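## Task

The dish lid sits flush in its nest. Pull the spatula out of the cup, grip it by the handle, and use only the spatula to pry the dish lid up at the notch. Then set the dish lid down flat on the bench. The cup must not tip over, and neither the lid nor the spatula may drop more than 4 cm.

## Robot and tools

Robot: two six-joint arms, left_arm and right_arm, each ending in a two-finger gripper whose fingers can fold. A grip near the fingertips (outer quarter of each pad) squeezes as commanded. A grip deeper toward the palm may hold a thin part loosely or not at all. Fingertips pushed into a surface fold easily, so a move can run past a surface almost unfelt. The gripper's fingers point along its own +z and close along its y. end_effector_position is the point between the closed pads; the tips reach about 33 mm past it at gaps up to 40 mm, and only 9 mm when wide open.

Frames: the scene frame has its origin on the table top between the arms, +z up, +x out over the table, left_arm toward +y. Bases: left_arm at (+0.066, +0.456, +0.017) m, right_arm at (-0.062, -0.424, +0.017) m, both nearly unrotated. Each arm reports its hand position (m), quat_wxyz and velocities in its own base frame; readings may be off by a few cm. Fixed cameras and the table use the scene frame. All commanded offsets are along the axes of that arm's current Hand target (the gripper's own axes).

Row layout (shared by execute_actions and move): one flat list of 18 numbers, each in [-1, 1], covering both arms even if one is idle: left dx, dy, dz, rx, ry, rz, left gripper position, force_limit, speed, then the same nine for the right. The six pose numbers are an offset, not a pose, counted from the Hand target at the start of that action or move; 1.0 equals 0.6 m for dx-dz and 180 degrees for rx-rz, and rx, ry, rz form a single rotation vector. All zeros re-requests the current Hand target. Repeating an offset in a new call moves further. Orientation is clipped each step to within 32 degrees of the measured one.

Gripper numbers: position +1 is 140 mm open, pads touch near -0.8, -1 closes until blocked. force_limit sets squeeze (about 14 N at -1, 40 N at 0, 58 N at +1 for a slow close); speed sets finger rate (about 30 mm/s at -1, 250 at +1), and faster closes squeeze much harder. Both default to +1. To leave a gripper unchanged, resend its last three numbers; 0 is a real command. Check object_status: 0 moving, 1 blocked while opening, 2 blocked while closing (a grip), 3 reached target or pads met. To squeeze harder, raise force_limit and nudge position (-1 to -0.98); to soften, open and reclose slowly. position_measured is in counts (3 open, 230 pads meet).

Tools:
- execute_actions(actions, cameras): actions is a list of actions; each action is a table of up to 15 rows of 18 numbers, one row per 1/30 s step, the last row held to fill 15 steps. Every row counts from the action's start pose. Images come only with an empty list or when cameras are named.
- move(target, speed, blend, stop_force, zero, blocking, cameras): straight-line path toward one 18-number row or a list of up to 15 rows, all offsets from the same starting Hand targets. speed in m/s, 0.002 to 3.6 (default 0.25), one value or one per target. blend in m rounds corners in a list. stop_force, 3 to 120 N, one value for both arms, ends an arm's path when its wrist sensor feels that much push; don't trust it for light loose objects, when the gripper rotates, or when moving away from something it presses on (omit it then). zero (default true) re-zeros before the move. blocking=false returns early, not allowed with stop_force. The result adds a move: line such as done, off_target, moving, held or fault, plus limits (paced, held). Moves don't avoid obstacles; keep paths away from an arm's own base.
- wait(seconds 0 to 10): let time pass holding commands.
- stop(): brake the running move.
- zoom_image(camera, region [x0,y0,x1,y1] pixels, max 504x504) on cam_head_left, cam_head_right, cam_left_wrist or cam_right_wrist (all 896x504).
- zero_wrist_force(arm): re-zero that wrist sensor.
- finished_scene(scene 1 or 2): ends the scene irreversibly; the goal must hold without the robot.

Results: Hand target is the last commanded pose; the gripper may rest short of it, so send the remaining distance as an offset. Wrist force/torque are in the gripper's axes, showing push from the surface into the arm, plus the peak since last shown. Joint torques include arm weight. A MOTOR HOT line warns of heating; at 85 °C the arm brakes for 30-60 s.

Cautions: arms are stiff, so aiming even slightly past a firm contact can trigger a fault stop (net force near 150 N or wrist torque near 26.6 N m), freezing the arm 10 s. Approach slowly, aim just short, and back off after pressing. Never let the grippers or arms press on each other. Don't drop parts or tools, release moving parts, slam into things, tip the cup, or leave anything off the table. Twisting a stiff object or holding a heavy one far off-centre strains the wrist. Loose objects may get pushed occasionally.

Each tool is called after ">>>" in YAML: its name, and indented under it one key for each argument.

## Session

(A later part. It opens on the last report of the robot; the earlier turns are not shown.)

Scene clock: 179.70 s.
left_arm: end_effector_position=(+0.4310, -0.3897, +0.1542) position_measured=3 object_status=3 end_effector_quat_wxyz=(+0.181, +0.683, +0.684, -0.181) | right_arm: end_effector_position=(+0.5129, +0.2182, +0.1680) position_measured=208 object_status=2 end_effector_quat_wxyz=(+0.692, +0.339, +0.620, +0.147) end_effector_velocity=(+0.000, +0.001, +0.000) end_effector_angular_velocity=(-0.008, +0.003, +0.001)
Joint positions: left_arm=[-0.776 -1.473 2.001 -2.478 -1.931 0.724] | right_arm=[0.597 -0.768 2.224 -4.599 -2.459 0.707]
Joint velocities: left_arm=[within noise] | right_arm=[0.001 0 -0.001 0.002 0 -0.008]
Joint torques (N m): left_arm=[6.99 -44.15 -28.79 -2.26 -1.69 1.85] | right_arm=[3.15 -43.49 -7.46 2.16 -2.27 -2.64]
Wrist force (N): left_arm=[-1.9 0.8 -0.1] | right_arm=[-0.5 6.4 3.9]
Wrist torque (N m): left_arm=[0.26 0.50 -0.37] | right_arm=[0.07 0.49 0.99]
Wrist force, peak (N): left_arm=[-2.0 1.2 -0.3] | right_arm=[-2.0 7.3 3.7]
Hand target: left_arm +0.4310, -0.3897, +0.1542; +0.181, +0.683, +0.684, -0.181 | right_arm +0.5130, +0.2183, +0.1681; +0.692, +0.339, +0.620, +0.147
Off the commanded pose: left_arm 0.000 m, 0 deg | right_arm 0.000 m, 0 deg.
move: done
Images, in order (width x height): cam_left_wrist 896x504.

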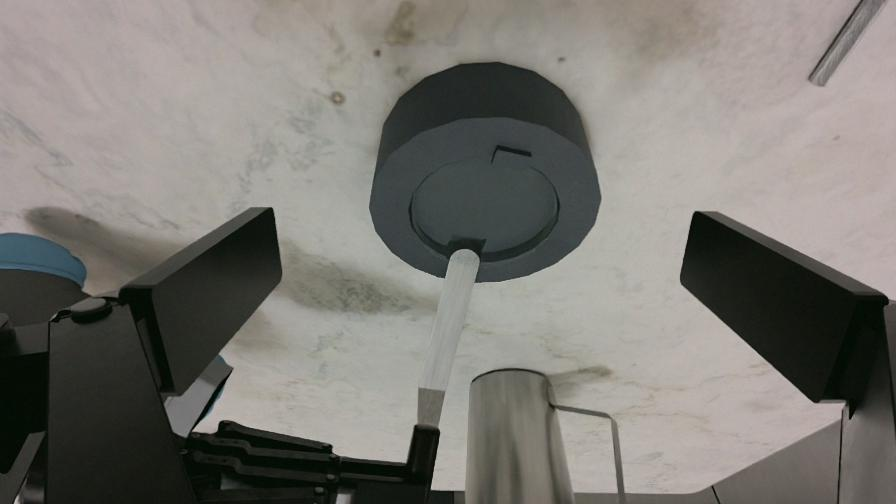

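>>> move:
  target:
    - [0,0,0,0,0,0,1,1,1, 0.0023,-0.0261,0,0,0,0.0278,-1,1,-1]
    - [0,0,0,0,0,0,1,1,1, 0.0069,-0.0519,0,0,0,0.0556,-1,1,-1]
  speed: 0.04
  blend: [0.004,0]
  cameras: ["cam_left_wrist"]

>>> zoom_image:
  camera: "cam_left_wrist"
  region: [400, 200, 500, 300]

>>> zoom_image:
  camera: "cam_left_wrist"
  region: [400, 130, 580, 290]

Scene clock: 182.97 s.
left_arm: end_effector_position=(+0.4310, -0.3897, +0.1542) position_measured=3 object_status=3 end_effector_quat_wxyz=(+0.181, +0.683, +0.684, -0.181) | right_arm: end_effector_position=(+0.5070, +0.1981, +0.1446) position_measured=208 object_status=2 end_effector_quat_wxyz=(+0.677, +0.391, +0.589, +0.206) end_effector_velocity=(+0.000, +0.000, +0.000) end_effector_angular_velocity=(-0.008, +0.003, +0.001)
Joint positions: left_arm=[-0.776 -1.473 2.001 -2.478 -1.931 0.724] | right_arm=[0.557 -0.702 2.26 -4.702 -2.419 0.882]
Joint velocities: left_arm=[within noise] | right_arm=[0 -0.001 0 0.002 0 -0.007]
Joint torques (N m): left_arm=[7.62 -44.12 -28.84 -2.37 -1.7 1.96] | right_arm=[3.48 -48.22 -2.96 1.83 -1.46 -2.18]
Wrist force (N): left_arm=[-1.8 0.9 -0.2] | right_arm=[-1.6 5.4 3.4]
Wrist torque (N m): left_arm=[0.30 0.47 -0.37] | right_arm=[0.31 0.73 0.77]
Wrist force, peak (N): left_arm=[-2.0 1.1 -0.2] | right_arm=[-2.1 6.7 4.0]
Hand target: left_arm +0.4310, -0.3897, +0.1542; +0.181, +0.683, +0.684, -0.181 | right_arm +0.5070, +0.1982, +0.1447; +0.677, +0.391, +0.589, +0.206
Off the commanded pose: left_arm 0.000 m, 0 deg | right_arm 0.000 m, 0 deg.
move: done
Images, in order (width x height): cam_left_wrist 896x504.

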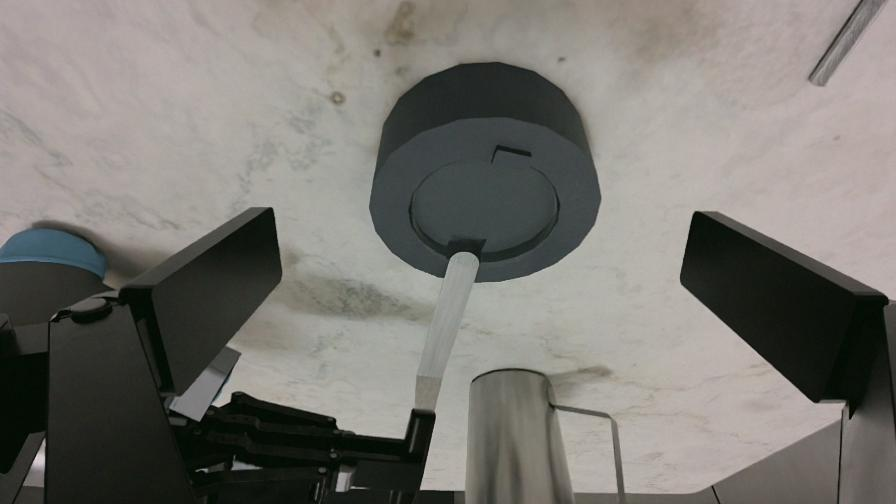

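Scaled by 5.040.

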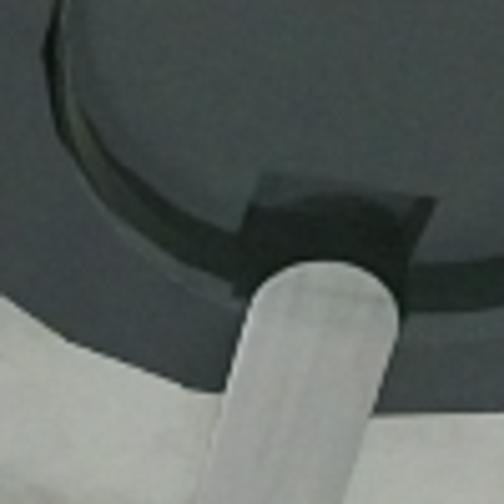

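Scaled by 2.800.

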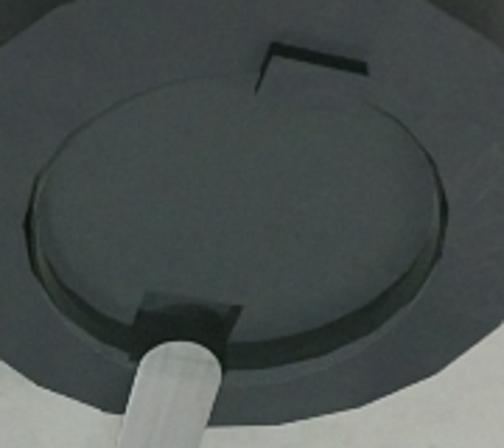

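>>> move:
  target:
    - [0,0,0,0,0,0,1,1,1, 0.0023,-0.0261,0,0,0,0.0278,-1,1,-1]
    - [0,0,0,0,0,0,1,1,1, 0.0069,-0.0519,0,0,0,0.0556,-1,1,-1]
  speed: 0.04
  blend: [0.004,0]
  cameras: ["cam_left_wrist","cam_head_left"]

>>> zoom_image:
  camera: "cam_left_wrist"
  region: [400, 200, 500, 300]

>>> zoom_image:
  camera: "cam_left_wrist"
  region: [400, 130, 580, 290]

Scene clock: 184.30 s.
left_arm: end_effector_position=(+0.4310, -0.3897, +0.1542) position_measured=3 object_status=3 end_effector_quat_wxyz=(+0.181, +0.683, +0.684, -0.181) | right_arm: end_effector_position=(+0.5060, +0.1945, +0.1394) position_measured=208 object_status=2 end_effector_quat_wxyz=(+0.673, +0.402, +0.582, +0.218)
Joint positions: left_arm=[-0.776 -1.473 2.001 -2.478 -1.931 0.724] | right_arm=[0.55 -0.686 2.265 -4.721 -2.412 0.917]
Joint torques (N m): left_arm=[7.73 -43.78 -29.16 -2.53 -1.56 2] | right_arm=[1.2 -40.16 -2.68 -2.05 0.31 0.75]
Wrist force (N): left_arm=[-1.7 1.0 -0.1] | right_arm=[-5.0 5.2 3.4]
Wrist torque (N m): left_arm=[0.30 0.46 -0.36] | right_arm=[0.32 0.72 0.79]
Wrist force, peak (N): left_arm=[-2.0 1.1 -0.1] | right_arm=[-5.0 5.2 3.4]
Hand target: left_arm +0.4310, -0.3897, +0.1542; +0.181, +0.683, +0.684, -0.181 | right_arm +0.5060, +0.1945, +0.1394; +0.673, +0.402, +0.582, +0.218 (not the last commanded pose)
Tool commands: left_gripper/position=+1.0 left_gripper/force_limit=+1.0 left_gripper/speed=+1.0 right_gripper/position=-1.0 right_gripper/force_limit=+1.0 right_gripper/speed=-1.0
Off the commanded pose: left_arm 0.000 m, 0 deg | right_arm 0.025 m, 8 deg.
FORCE FAULT: contact force on the right arm reached its limit, and that arm stopped. The contact can be on any part of that arm, not only on its tool. That arm's remaining commands of this call were not run. That arm is still stopped at the end of this call. That arm stays stopped for about 10 more seconds. Until then a move that you send moves the other arm only, and its call returns only when the move has ended. Once the stop has ended, the next robot result says so. If the stop ends while you think or write, that arm runs what you send next, counted from a new Hand target: where the arm stands when the stop ends. While its stop runs, that arm takes no new command, but its gripper still runs the gripper command that each later call begins with. Until it ends, the stop uses up actions while you think or wait. An arm that is not stopped still takes commands.
move: fault (right_arm); path passed 0 of 2 targets
Images, in order (width x height): cam_head_left 896x504, cam_left_wrist 896x504.

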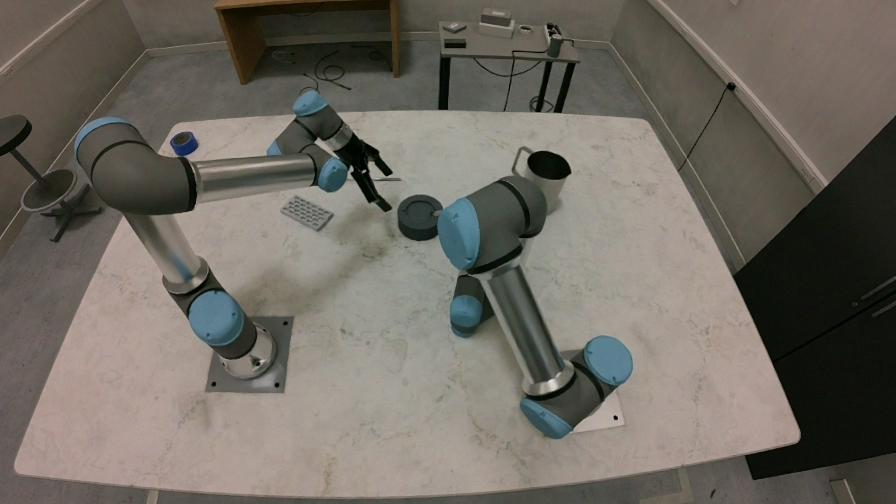

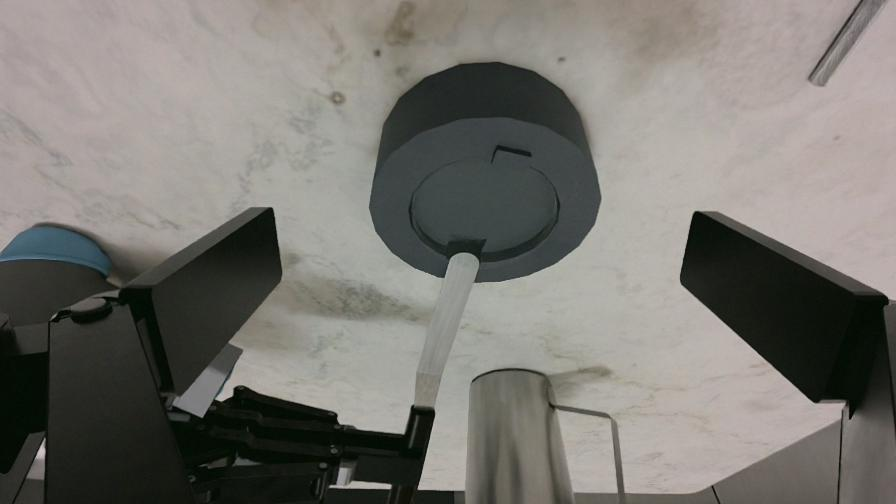

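Scaled by 5.040.

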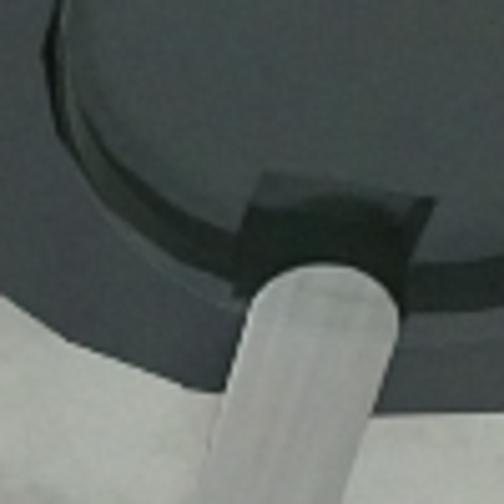

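Scaled by 2.800.

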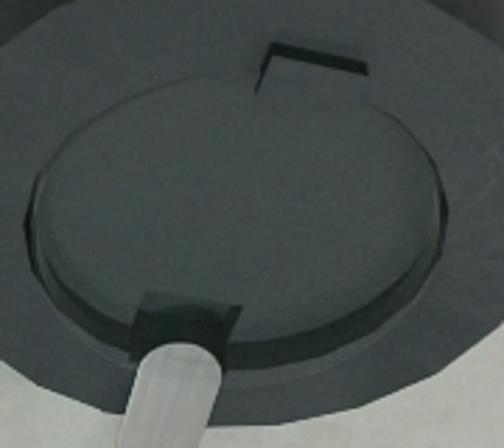

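>>> wait:
  seconds: 10
  cameras: ["cam_left_wrist"]

>>> zoom_image:
  camera: "cam_left_wrist"
  region: [400, 200, 500, 300]

Scene clock: 196.73 s.
left_arm: end_effector_position=(+0.4310, -0.3897, +0.1542) position_measured=3 object_status=3 end_effector_quat_wxyz=(+0.181, +0.683, +0.684, -0.181) | right_arm: end_effector_position=(+0.5060, +0.1945, +0.1394) position_measured=208 object_status=2 end_effector_quat_wxyz=(+0.673, +0.402, +0.582, +0.218)
Joint positions: left_arm=[-0.776 -1.473 2.001 -2.478 -1.931 0.724] | right_arm=[0.55 -0.686 2.265 -4.721 -2.412 0.917]
Joint torques (N m): left_arm=[7.49 -43.97 -28.72 -2.83 -1.6 1.83] | right_arm=[1.02 -41.02 -2.2 -2.07 0.33 0.82]
Wrist force (N): left_arm=[-1.9 1.2 -0.2] | right_arm=[-5.2 5.1 3.2]
Wrist torque (N m): left_arm=[0.34 0.50 -0.36] | right_arm=[0.28 0.76 0.80]
Wrist force, peak (N): left_arm=[-2.1 1.2 -0.2] | right_arm=[-5.3 5.3 3.2]
Hand target: left_arm +0.4310, -0.3897, +0.1542; +0.181, +0.683, +0.684, -0.181 | right_arm +0.5060, +0.1945, +0.1394; +0.673, +0.402, +0.582, +0.218 (not the last commanded pose)
Tool commands: left_gripper/position=+1.0 left_gripper/force_limit=+1.0 left_gripper/speed=+1.0 right_gripper/position=-1.0 right_gripper/force_limit=+1.0 right_gripper/speed=-1.0
Off the commanded pose: left_arm 0.000 m, 0 deg | right_arm 0.025 m, 8 deg.
FORCE FAULT, CONTINUED: the right arm's stop, for the force fault that an earlier result reported, is over. The rest of the stop counts as 19 of the actions that you can send in this scene. That arm's target is now where it stood when the stop ended, not its last command. That arm accepts commands again.
wait: 10.00 s; at rest from the start
Images, in order (width x height): cam_left_wrist 896x504.

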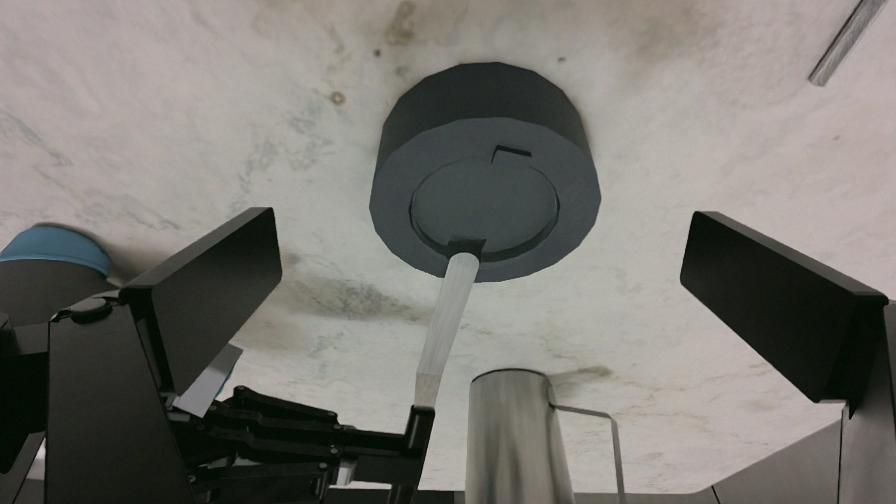

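Scaled by 5.040.

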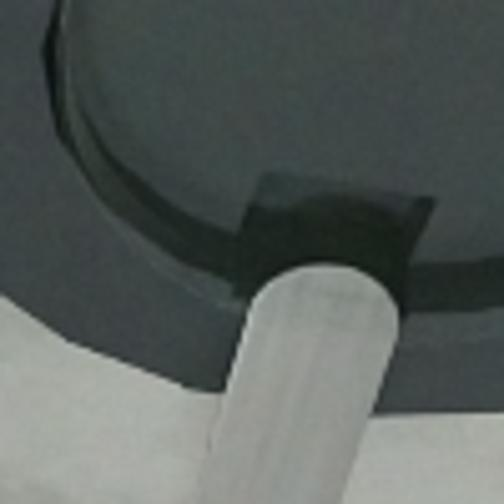

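>>> move:
  target: [0,0,0,0,0,0,1,1,1, -0.0007,0.012,0,0,0,0,-1,1,-1]
  speed: 0.02
  cameras: ["cam_left_wrist"]

>>> zoom_image:
  camera: "cam_left_wrist"
  region: [400, 200, 500, 300]

>>> zoom_image:
  camera: "cam_left_wrist"
  region: [400, 130, 580, 290]

Scene clock: 197.83 s.
left_arm: end_effector_position=(+0.4310, -0.3897, +0.1542) position_measured=3 object_status=3 end_effector_quat_wxyz=(+0.181, +0.683, +0.684, -0.181) | right_arm: end_effector_position=(+0.5072, +0.1985, +0.1454) position_measured=208 object_status=2 end_effector_quat_wxyz=(+0.673, +0.402, +0.582, +0.218)
Joint positions: left_arm=[-0.776 -1.473 2.001 -2.478 -1.931 0.724] | right_arm=[0.558 -0.704 2.26 -4.698 -2.42 0.917]
Joint torques (N m): left_arm=[7.3 -43.45 -28.99 -2.82 -1.64 1.92] | right_arm=[-1.97 -30.87 -4.15 -4.68 0.86 -1.24]
Wrist force (N): left_arm=[-1.7 0.9 -0.3] | right_arm=[-1.9 1.0 3.5]
Wrist torque (N m): left_arm=[0.29 0.46 -0.36] | right_arm=[0.41 0.68 -0.01]
Wrist force, peak (N): left_arm=[-2.0 1.1 0.0] | right_arm=[-5.2 4.9 3.3]
Hand target: left_arm +0.4310, -0.3897, +0.1542; +0.181, +0.683, +0.684, -0.181 | right_arm +0.5072, +0.1984, +0.1453; +0.673, +0.402, +0.582, +0.218
Off the commanded pose: left_arm 0.000 m, 0 deg | right_arm 0.000 m, 0 deg.
move: done
Images, in order (width x height): cam_left_wrist 896x504.

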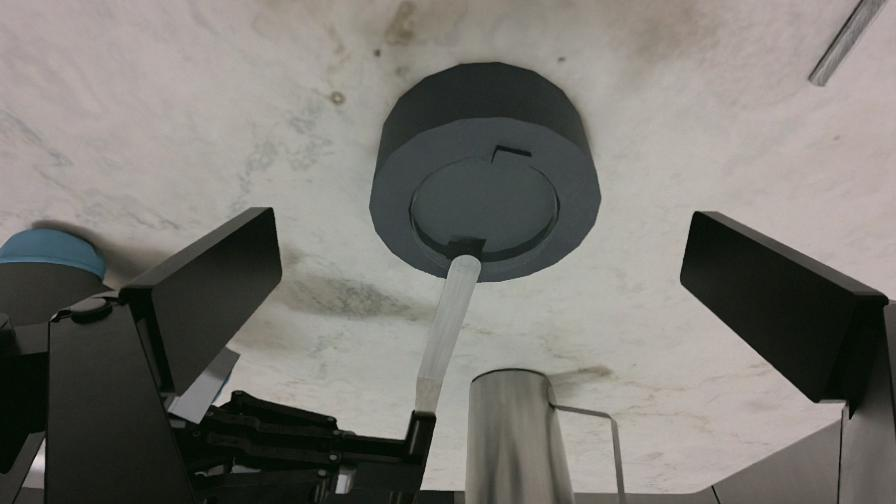

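Scaled by 5.040.

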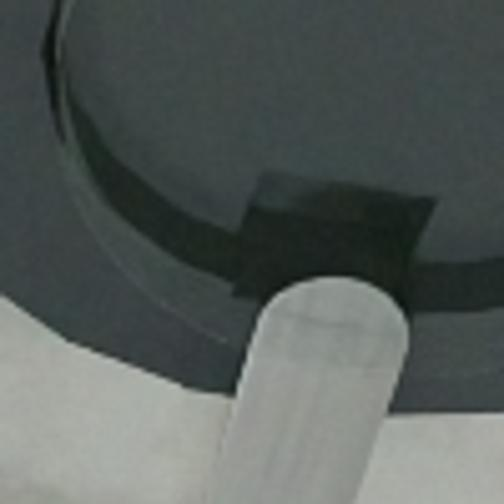

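Scaled by 2.800.

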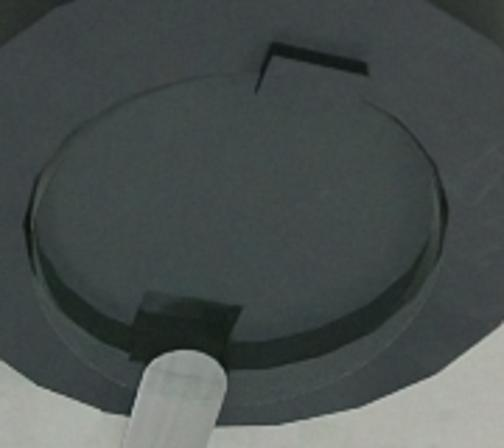

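>>> move:
  target: [0,0,0,0,0,0,1,1,1, -0.0038,0.006,0,0,0,0.0111,-1,1,-1]
  speed: 0.02
  cameras: ["cam_left_wrist"]

>>> zoom_image:
  camera: "cam_left_wrist"
  region: [400, 200, 500, 300]

>>> zoom_image:
  camera: "cam_left_wrist"
  region: [400, 130, 580, 290]

Scene clock: 199.83 s.
left_arm: end_effector_position=(+0.4310, -0.3897, +0.1542) position_measured=3 object_status=3 end_effector_quat_wxyz=(+0.181, +0.683, +0.684, -0.181) | right_arm: end_effector_position=(+0.5073, +0.1988, +0.1496) position_measured=208 object_status=2 end_effector_quat_wxyz=(+0.669, +0.412, +0.575, +0.230)
Joint positions: left_arm=[-0.776 -1.473 2.001 -2.478 -1.931 0.724] | right_arm=[0.559 -0.717 2.263 -4.688 -2.421 0.952]
Joint torques (N m): left_arm=[8.25 -43.6 -29.02 -2.87 -1.64 1.83] | right_arm=[8.77 -41.82 1.63 -0.46 -1.22 -1.41]
Wrist force (N): left_arm=[-1.8 1.0 0.0] | right_arm=[-1.9 0.8 3.3]
Wrist torque (N m): left_arm=[0.30 0.47 -0.36] | right_arm=[0.38 0.68 -0.10]
Wrist force, peak (N): left_arm=[-2.1 1.1 -0.1] | right_arm=[-2.1 0.8 3.6]
Hand target: left_arm +0.4310, -0.3897, +0.1542; +0.181, +0.683, +0.684, -0.181 | right_arm +0.5073, +0.1988, +0.1496; +0.669, +0.412, +0.575, +0.230
Off the commanded pose: left_arm 0.000 m, 0 deg | right_arm 0.000 m, 0 deg.
move: done
Images, in order (width x height): cam_left_wrist 896x504.

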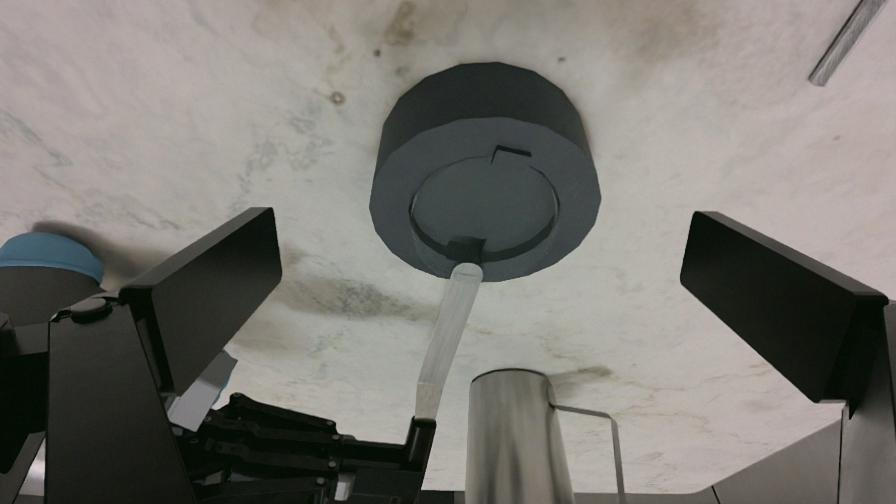

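Scaled by 5.040.

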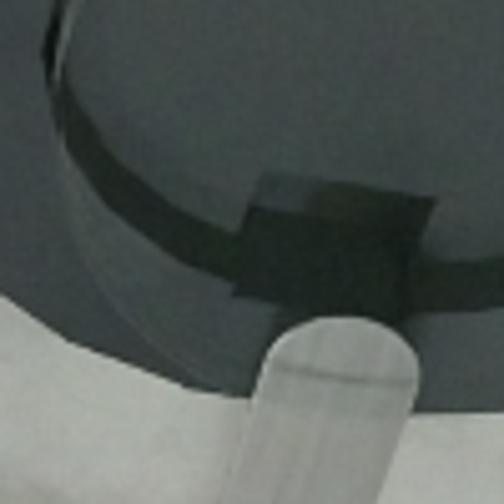

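Scaled by 2.800.

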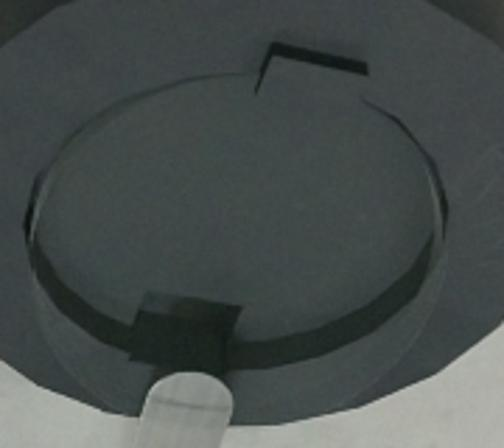

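>>> move:
  target: [-0.0793,0.0237,0.1818,0.0226,0.1638,0.0852,1,1,1, 0,0,0,0,0,0,-1,1,-1]
  speed: 0.12
  cameras: ["cam_left_wrist","cam_head_left","cam_head_right"]

>>> zoom_image:
  camera: "cam_left_wrist"
  region: [330, 60, 650, 380]

Scene clock: 204.70 s.
left_arm: end_effector_position=(+0.4452, -0.4850, +0.0827) position_measured=3 object_status=3 end_effector_quat_wxyz=(-0.001, +0.797, +0.604, +0.000) | right_arm: end_effector_position=(+0.5073, +0.1988, +0.1496) position_measured=208 object_status=2 end_effector_quat_wxyz=(+0.669, +0.412, +0.575, +0.230)
Joint positions: left_arm=[-1.032 -1.124 1.521 -1.967 -1.57 0.812] | right_arm=[0.559 -0.717 2.263 -4.688 -2.421 0.952]
Joint torques (N m): left_arm=[12.91 -54.92 -25.9 -2.98 -0.14 -2.18] | right_arm=[-0.78 -28.11 -8.87 -4.74 0.94 -1.58]
Wrist force (N): left_arm=[-1.0 0.9 -0.3] | right_arm=[-1.8 0.7 3.4]
Wrist torque (N m): left_arm=[0.35 0.25 -0.35] | right_arm=[0.35 0.66 -0.05]
Wrist force, peak (N): left_arm=[-2.3 1.1 0.1] | right_arm=[-2.0 1.0 3.7]
Hand target: left_arm +0.4453, -0.4850, +0.0828; -0.001, +0.797, +0.604, +0.000 | right_arm +0.5073, +0.1988, +0.1496; +0.669, +0.412, +0.575, +0.230
Off the commanded pose: left_arm 0.000 m, 0 deg | right_arm 0.000 m, 0 deg.
move: done
Images, in order (width x height): cam_head_left 896x504, cam_head_right 896x504, cam_left_wrist 896x504.

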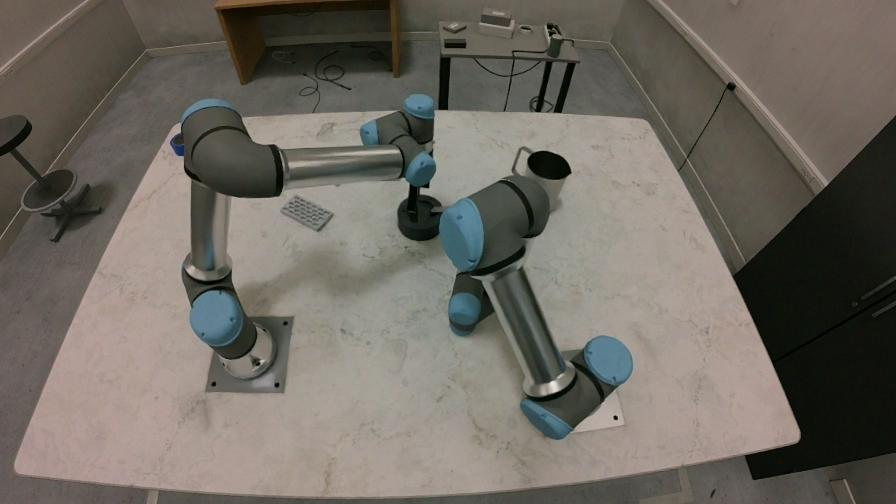

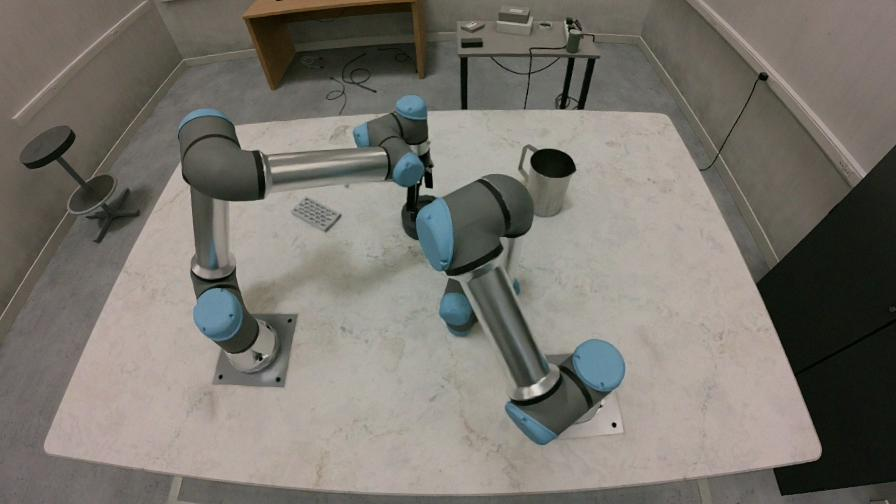

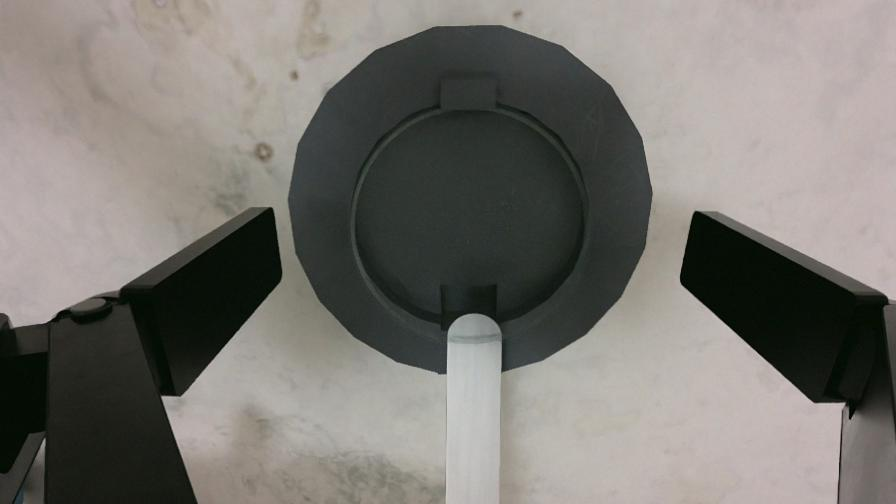

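Scaled by 1.575.

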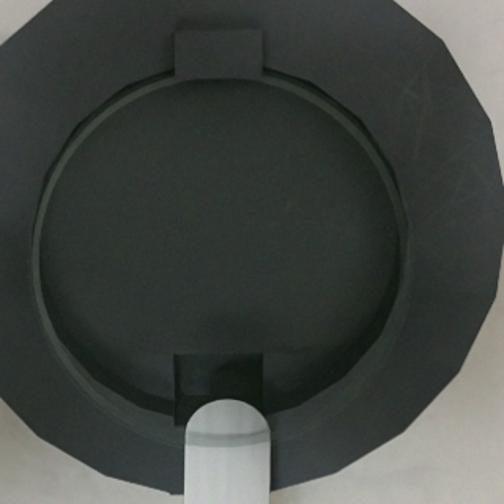

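>>> move:
  target: [0,-0.004,0.0378,0,0,0,1,1,1, 0,0,0,0,0,0,-1,1,-1]
  speed: 0.05
  cameras: ["cam_left_wrist"]

>>> zoom_image:
  camera: "cam_left_wrist"
  region: [260, 60, 700, 400]

Scene clock: 206.07 s.
left_arm: end_effector_position=(+0.4429, -0.4842, +0.0599) position_measured=3 object_status=3 end_effector_quat_wxyz=(-0.001, +0.797, +0.604, +0.000) | right_arm: end_effector_position=(+0.5073, +0.1988, +0.1496) position_measured=208 object_status=2 end_effector_quat_wxyz=(+0.669, +0.412, +0.575, +0.230)
Joint positions: left_arm=[-1.035 -1.106 1.558 -2.021 -1.57 0.809] | right_arm=[0.559 -0.717 2.263 -4.688 -2.421 0.952]
Joint torques (N m): left_arm=[-9.83 -59.67 -29.12 -0.98 0.74 -1.32] | right_arm=[-0.94 -28.1 -9.37 -4.82 1.05 -1.52]
Wrist force (N): left_arm=[-1.0 0.9 -0.5] | right_arm=[-1.9 0.8 3.6]
Wrist torque (N m): left_arm=[0.35 0.25 -0.15] | right_arm=[0.38 0.68 -0.05]
Wrist force, peak (N): left_arm=[-0.9 1.0 -1.7] | right_arm=[-1.8 0.9 3.7]
Hand target: left_arm +0.4429, -0.4843, +0.0601; -0.001, +0.797, +0.604, +0.000 | right_arm +0.5073, +0.1988, +0.1496; +0.669, +0.412, +0.575, +0.230
Off the commanded pose: left_arm 0.000 m, 0 deg | right_arm 0.000 m, 0 deg.
move: done
Images, in order (width x height): cam_left_wrist 896x504.

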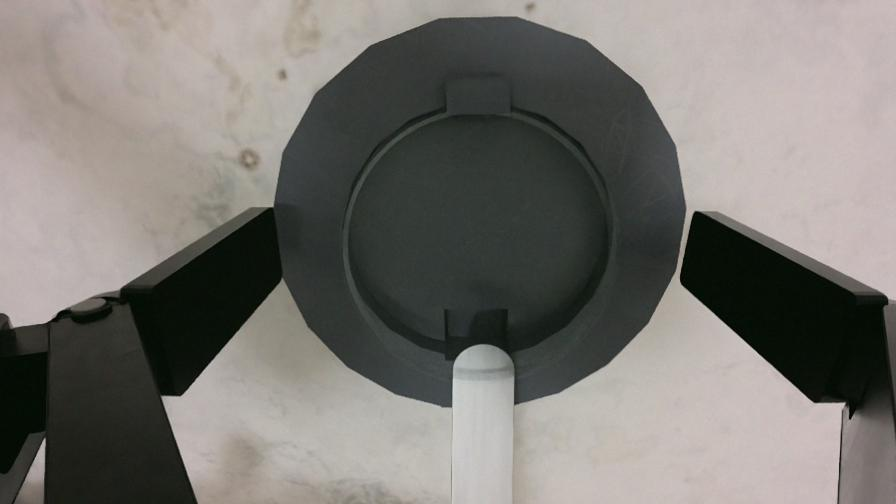

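Scaled by 1.145.

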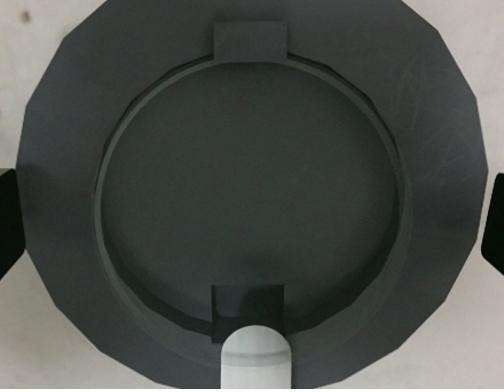

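>>> move:
  target: [0,0,0,0,0,0,0.485,-1,-1, 0,0,0,0,0,0,-1,1,-1]
  speed: 0.05
  cameras: ["cam_left_wrist"]

>>> zoom_image:
  camera: "cam_left_wrist"
  region: [260, 60, 700, 400]

Scene clock: 208.27 s.
left_arm: end_effector_position=(+0.4430, -0.4843, +0.0602) position_measured=68 object_status=0 end_effector_quat_wxyz=(-0.001, +0.797, +0.604, +0.000) | right_arm: end_effector_position=(+0.5073, +0.1988, +0.1496) position_measured=208 object_status=2 end_effector_quat_wxyz=(+0.669, +0.412, +0.575, +0.230)
Joint positions: left_arm=[-1.035 -1.106 1.558 -2.021 -1.57 0.809] | right_arm=[0.559 -0.717 2.263 -4.688 -2.421 0.952]
Joint torques (N m): left_arm=[10.01 -27.76 -9.07 -0.38 -1.11 1.63] | right_arm=[-1.23 -27.95 -9.34 -4.7 0.87 -1.6]
Wrist force (N): left_arm=[-1.4 2.0 -12.2] | right_arm=[-1.9 0.8 3.6]
Wrist torque (N m): left_arm=[0.27 0.15 -0.15] | right_arm=[0.37 0.68 -0.05]
Wrist force, peak (N): left_arm=[0.3 2.0 -14.4] | right_arm=[-2.1 0.9 3.7]
Hand target: left_arm +0.4429, -0.4843, +0.0601; -0.001, +0.797, +0.604, +0.000 | right_arm +0.5073, +0.1988, +0.1496; +0.669, +0.412, +0.575, +0.230
Off the commanded pose: left_arm 0.000 m, 0 deg | right_arm 0.000 m, 0 deg.
move: done
Images, in order (width x height): cam_left_wrist 896x504.

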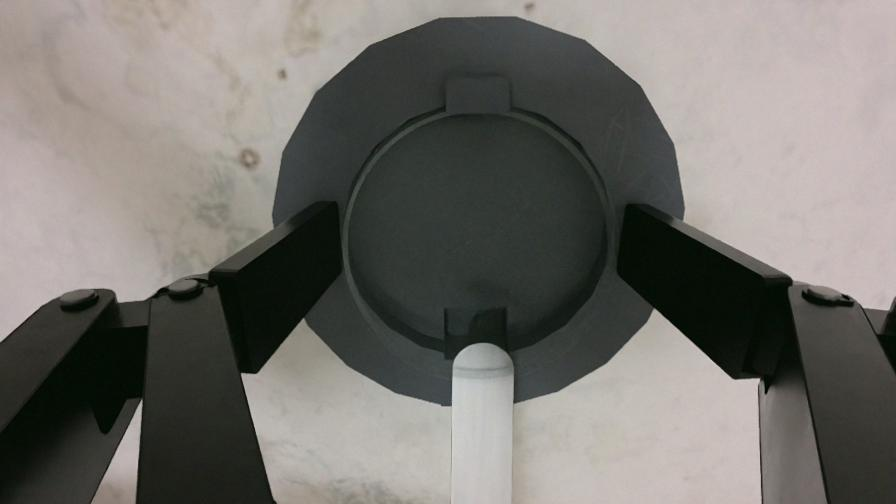

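Scaled by 1.145.

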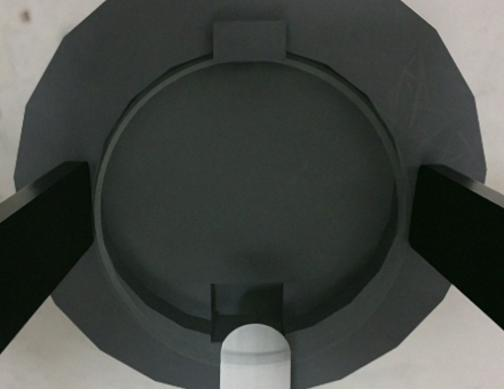

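>>> move:
  target: [0,0,-0.0067,0,0,0,0.485,-1,-1, 0,0,0,0,0,0,-1,1,-1]
  speed: 0.03

>>> move:
  target: [0,0,-0.005,0,0,0,0.485,-1,-1, 0,0,0,0,0,0,-1,1,-1]
  speed: 0.03
  cameras: ["cam_left_wrist"]

Scene clock: 209.63 s.
left_arm: end_effector_position=(+0.4429, -0.4843, +0.0642) position_measured=68 object_status=3 end_effector_quat_wxyz=(-0.001, +0.797, +0.604, +0.000) | right_arm: end_effector_position=(+0.5073, +0.1988, +0.1496) position_measured=208 object_status=2 end_effector_quat_wxyz=(+0.669, +0.412, +0.575, +0.230)
Joint positions: left_arm=[-1.035 -1.11 1.552 -2.011 -1.57 0.809] | right_arm=[0.559 -0.717 2.263 -4.688 -2.421 0.952]
Joint torques (N m): left_arm=[9.3 -53.11 -22.58 -3.46 -0.21 1.51] | right_arm=[-0.58 -27.93 -9.56 -4.83 0.89 -1.58]
Wrist force (N): left_arm=[-1.5 -1.3 -3.5] | right_arm=[-1.9 1.0 3.6]
Wrist torque (N m): left_arm=[0.25 0.24 -0.11] | right_arm=[0.41 0.67 -0.05]
Wrist force, peak (N): left_arm=[-2.4 2.6 -13.1] | right_arm=[-1.9 0.9 3.6]
Hand target: left_arm +0.4429, -0.4843, +0.0642; -0.001, +0.797, +0.604, +0.000 | right_arm +0.5073, +0.1988, +0.1496; +0.669, +0.412, +0.575, +0.230
Off the commanded pose: left_arm 0.000 m, 0 deg | right_arm 0.000 m, 0 deg.
move: done

Scene clock: 210.33 s.
left_arm: end_effector_position=(+0.4430, -0.4843, +0.0672) position_measured=68 object_status=3 end_effector_quat_wxyz=(-0.001, +0.797, +0.604, +0.000) | right_arm: end_effector_position=(+0.5073, +0.1988, +0.1496) position_measured=208 object_status=2 end_effector_quat_wxyz=(+0.669, +0.412, +0.575, +0.230)
Joint positions: left_arm=[-1.035 -1.113 1.549 -2.005 -1.57 0.809] | right_arm=[0.559 -0.717 2.263 -4.688 -2.421 0.952]
Joint torques (N m): left_arm=[7.98 -54.92 -23.89 -2.64 0.37 1.32] | right_arm=[-0.77 -28.56 -9.93 -4.65 0.95 -1.67]
Wrist force (N): left_arm=[-0.9 0.9 -0.6] | right_arm=[-1.8 0.7 3.4]
Wrist torque (N m): left_arm=[0.34 0.23 -0.15] | right_arm=[0.34 0.66 -0.05]
Wrist force, peak (N): left_arm=[-1.5 -1.5 -3.5] | right_arm=[-2.0 0.9 3.6]
Hand target: left_arm +0.4430, -0.4843, +0.0672; -0.001, +0.797, +0.604, +0.000 | right_arm +0.5073, +0.1988, +0.1496; +0.669, +0.412, +0.575, +0.230
Off the commanded pose: left_arm 0.000 m, 0 deg | right_arm 0.000 m, 0 deg.
move: done
Images, in order (width x height): cam_left_wrist 896x504.

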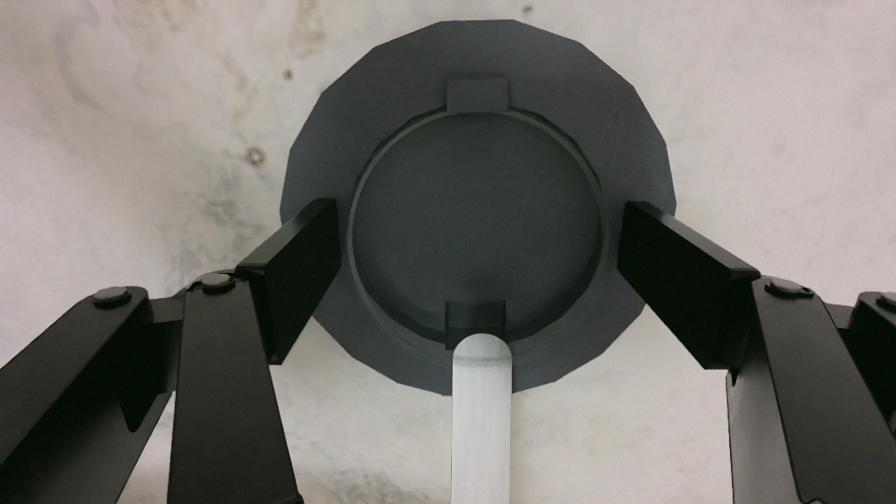

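>>> move:
  target:
    - [0,0,-0.0035,0,0,0,0.485,-1,-1, 0,0,0,0,0,0,-1,1,-1]
    - [0,0,-0.0035,0,0,0,-1,-1,-1, 0,0,0,0,0,0,-1,1,-1]
  speed: 0.03
  cameras: ["cam_left_wrist"]

>>> zoom_image:
  camera: "cam_left_wrist"
  region: [260, 60, 700, 400]

Scene clock: 214.60 s.
left_arm: end_effector_position=(+0.4430, -0.4843, +0.0693) position_measured=85 object_status=2 end_effector_quat_wxyz=(-0.001, +0.797, +0.604, +0.000) | right_arm: end_effector_position=(+0.5073, +0.1988, +0.1496) position_measured=208 object_status=2 end_effector_quat_wxyz=(+0.669, +0.412, +0.575, +0.230)
Joint positions: left_arm=[-1.035 -1.115 1.546 -2 -1.57 0.809] | right_arm=[0.559 -0.717 2.263 -4.688 -2.421 0.952]
Joint torques (N m): left_arm=[-0.97 -54.64 -16.38 -4.41 1.54 -0.95] | right_arm=[0.1 -28.65 -9.47 -4.56 1.01 -1.37]
Wrist force (N): left_arm=[-1.2 0.1 -2.7] | right_arm=[-1.1 0.2 3.6]
Wrist torque (N m): left_arm=[0.35 0.25 -0.17] | right_arm=[0.43 0.63 -0.20]
Wrist force, peak (N): left_arm=[-1.1 0.5 -2.8] | right_arm=[-1.9 0.9 3.7]
Hand target: left_arm +0.4430, -0.4843, +0.0693; -0.001, +0.797, +0.604, +0.000 | right_arm +0.5073, +0.1988, +0.1496; +0.669, +0.412, +0.575, +0.230
Off the commanded pose: left_arm 0.000 m, 0 deg | right_arm 0.000 m, 0 deg.
move: done
Images, in order (width x height): cam_left_wrist 896x504.

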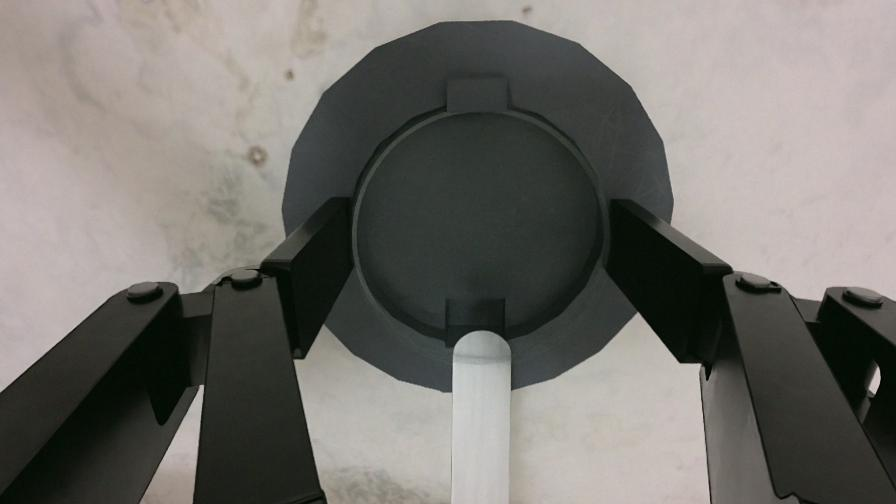

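Scaled by 1.145.

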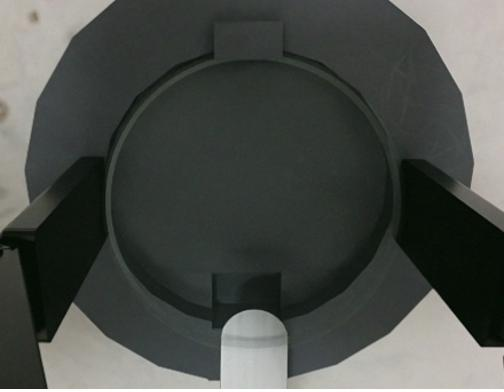

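>>> move:
  target: [-0.0167,0,-0.002,0,0,0,-1,-1,-1, -0.0136,-0.0097,0,0,0,0,-1,1,-1]
  speed: 0.02
  cameras: ["cam_left_wrist"]

>>> zoom_image:
  camera: "cam_left_wrist"
  region: [260, 60, 700, 400]

Scene clock: 216.73 s.
left_arm: end_effector_position=(+0.4402, -0.4941, +0.0704) position_measured=85 object_status=2 end_effector_quat_wxyz=(-0.001, +0.797, +0.604, +0.000) | right_arm: end_effector_position=(+0.5043, +0.1890, +0.1496) position_measured=208 object_status=2 end_effector_quat_wxyz=(+0.669, +0.412, +0.575, +0.230)
Joint positions: left_arm=[-1.046 -1.105 1.526 -1.991 -1.57 0.798] | right_arm=[0.538 -0.717 2.289 -4.714 -2.4 0.952]
Joint torques (N m): left_arm=[6.74 -51.12 -15.21 -2.98 0.54 0.97] | right_arm=[8.95 -53.31 -10.4 0.79 -0.99 1.38]
Wrist force (N): left_arm=[-0.9 0.9 -0.3] | right_arm=[-1.7 0.9 3.4]
Wrist torque (N m): left_arm=[0.35 0.23 -0.15] | right_arm=[0.39 0.63 0.00]
Wrist force, peak (N): left_arm=[-1.3 0.4 -2.9] | right_arm=[-2.2 0.7 3.5]
Hand target: left_arm +0.4402, -0.4939, +0.0704; -0.001, +0.797, +0.604, +0.000 | right_arm +0.5044, +0.1892, +0.1496; +0.669, +0.412, +0.575, +0.230
Off the commanded pose: left_arm 0.000 m, 0 deg | right_arm 0.000 m, 0 deg.
move: done
Images, in order (width x height): cam_left_wrist 896x504.

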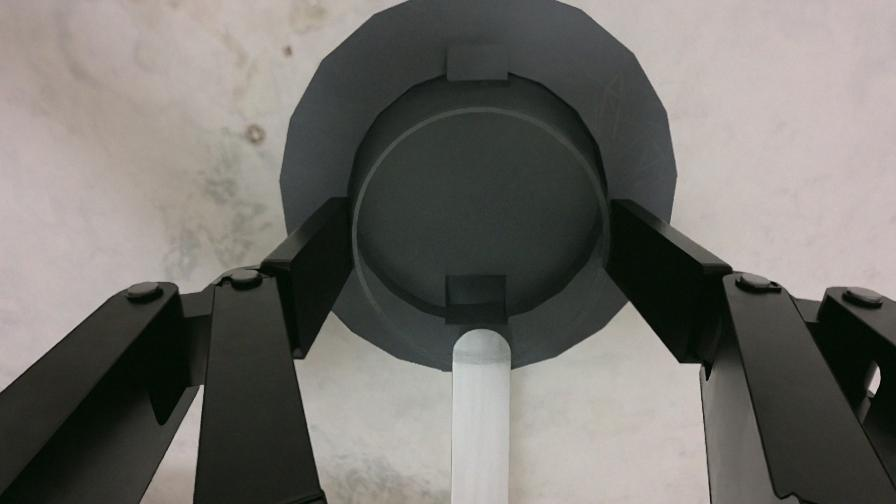

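Scaled by 1.145.

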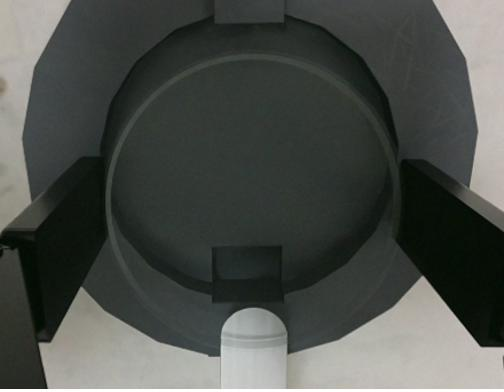

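>>> move:
  target: [0,0,-0.1,0,0,0,-1,-1,-1, 0,0,0,0,0,0,-1,1,-1]
  speed: 0.05
  cameras: ["cam_left_wrist","cam_head_left"]

>>> zoom_image:
  camera: "cam_left_wrist"
  region: [260, 60, 700, 400]

Scene clock: 218.60 s.
left_arm: end_effector_position=(+0.4403, -0.4940, +0.1307) position_measured=85 object_status=2 end_effector_quat_wxyz=(+0.000, +0.797, +0.604, +0.000) end_effector_velocity=(+0.001, +0.000, -0.002) end_effector_angular_velocity=(+0.000, -0.001, +0.001) | right_arm: end_effector_position=(+0.5044, +0.1892, +0.1496) position_measured=208 object_status=2 end_effector_quat_wxyz=(+0.669, +0.412, +0.575, +0.230)
Joint positions: left_arm=[-1.046 -1.154 1.436 -1.852 -1.57 0.798] | right_arm=[0.538 -0.717 2.289 -4.714 -2.4 0.952]
Joint velocities: left_arm=[0.001 0.001 0.003 -0.005 0.001 0] | right_arm=[within noise]
Joint torques (N m): left_arm=[3.68 -32.8 -16.13 -4.55 -0.84 -1.83] | right_arm=[9.61 -53.39 -11 0.71 -1.07 0.15]
Wrist force (N): left_arm=[-0.9 0.8 -0.4] | right_arm=[-1.8 0.9 3.2]
Wrist torque (N m): left_arm=[0.34 0.22 -0.18] | right_arm=[0.40 0.65 0.01]
Wrist force, peak (N): left_arm=[-0.9 0.9 -1.4] | right_arm=[-2.1 0.9 3.5]
Hand target: left_arm +0.4403, -0.4940, +0.1304; -0.001, +0.797, +0.604, +0.000 | right_arm +0.5044, +0.1892, +0.1496; +0.669, +0.412, +0.575, +0.230
Off the commanded pose: left_arm 0.000 m, 0 deg | right_arm 0.000 m, 0 deg.
move: done
Images, in order (width x height): cam_head_left 896x504, cam_left_wrist 896x504.

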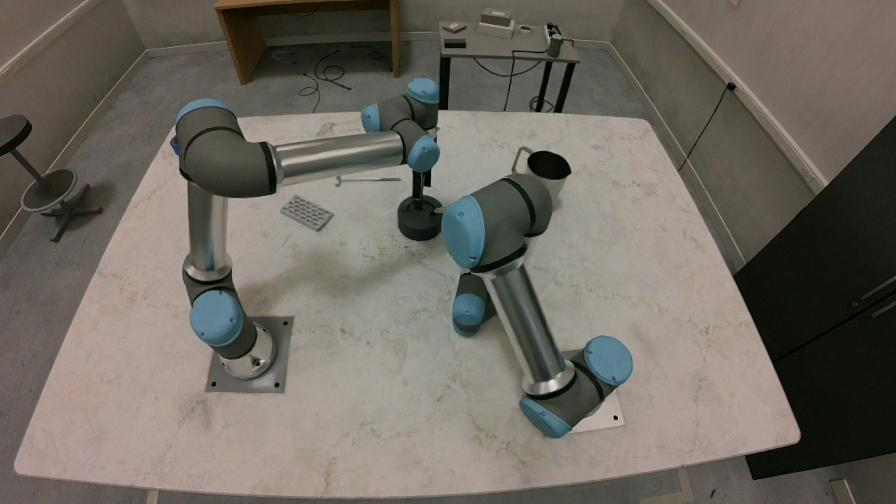

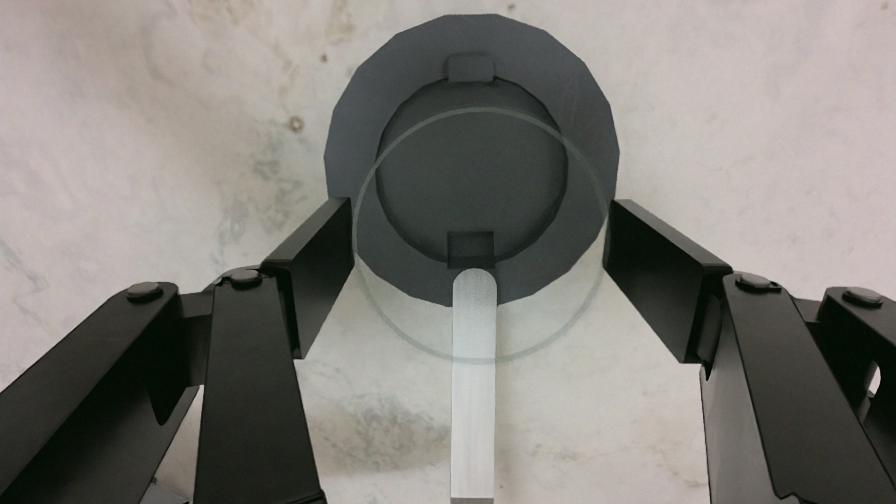

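Scaled by 1.145.

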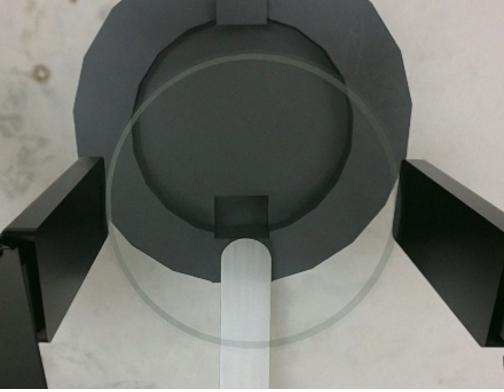

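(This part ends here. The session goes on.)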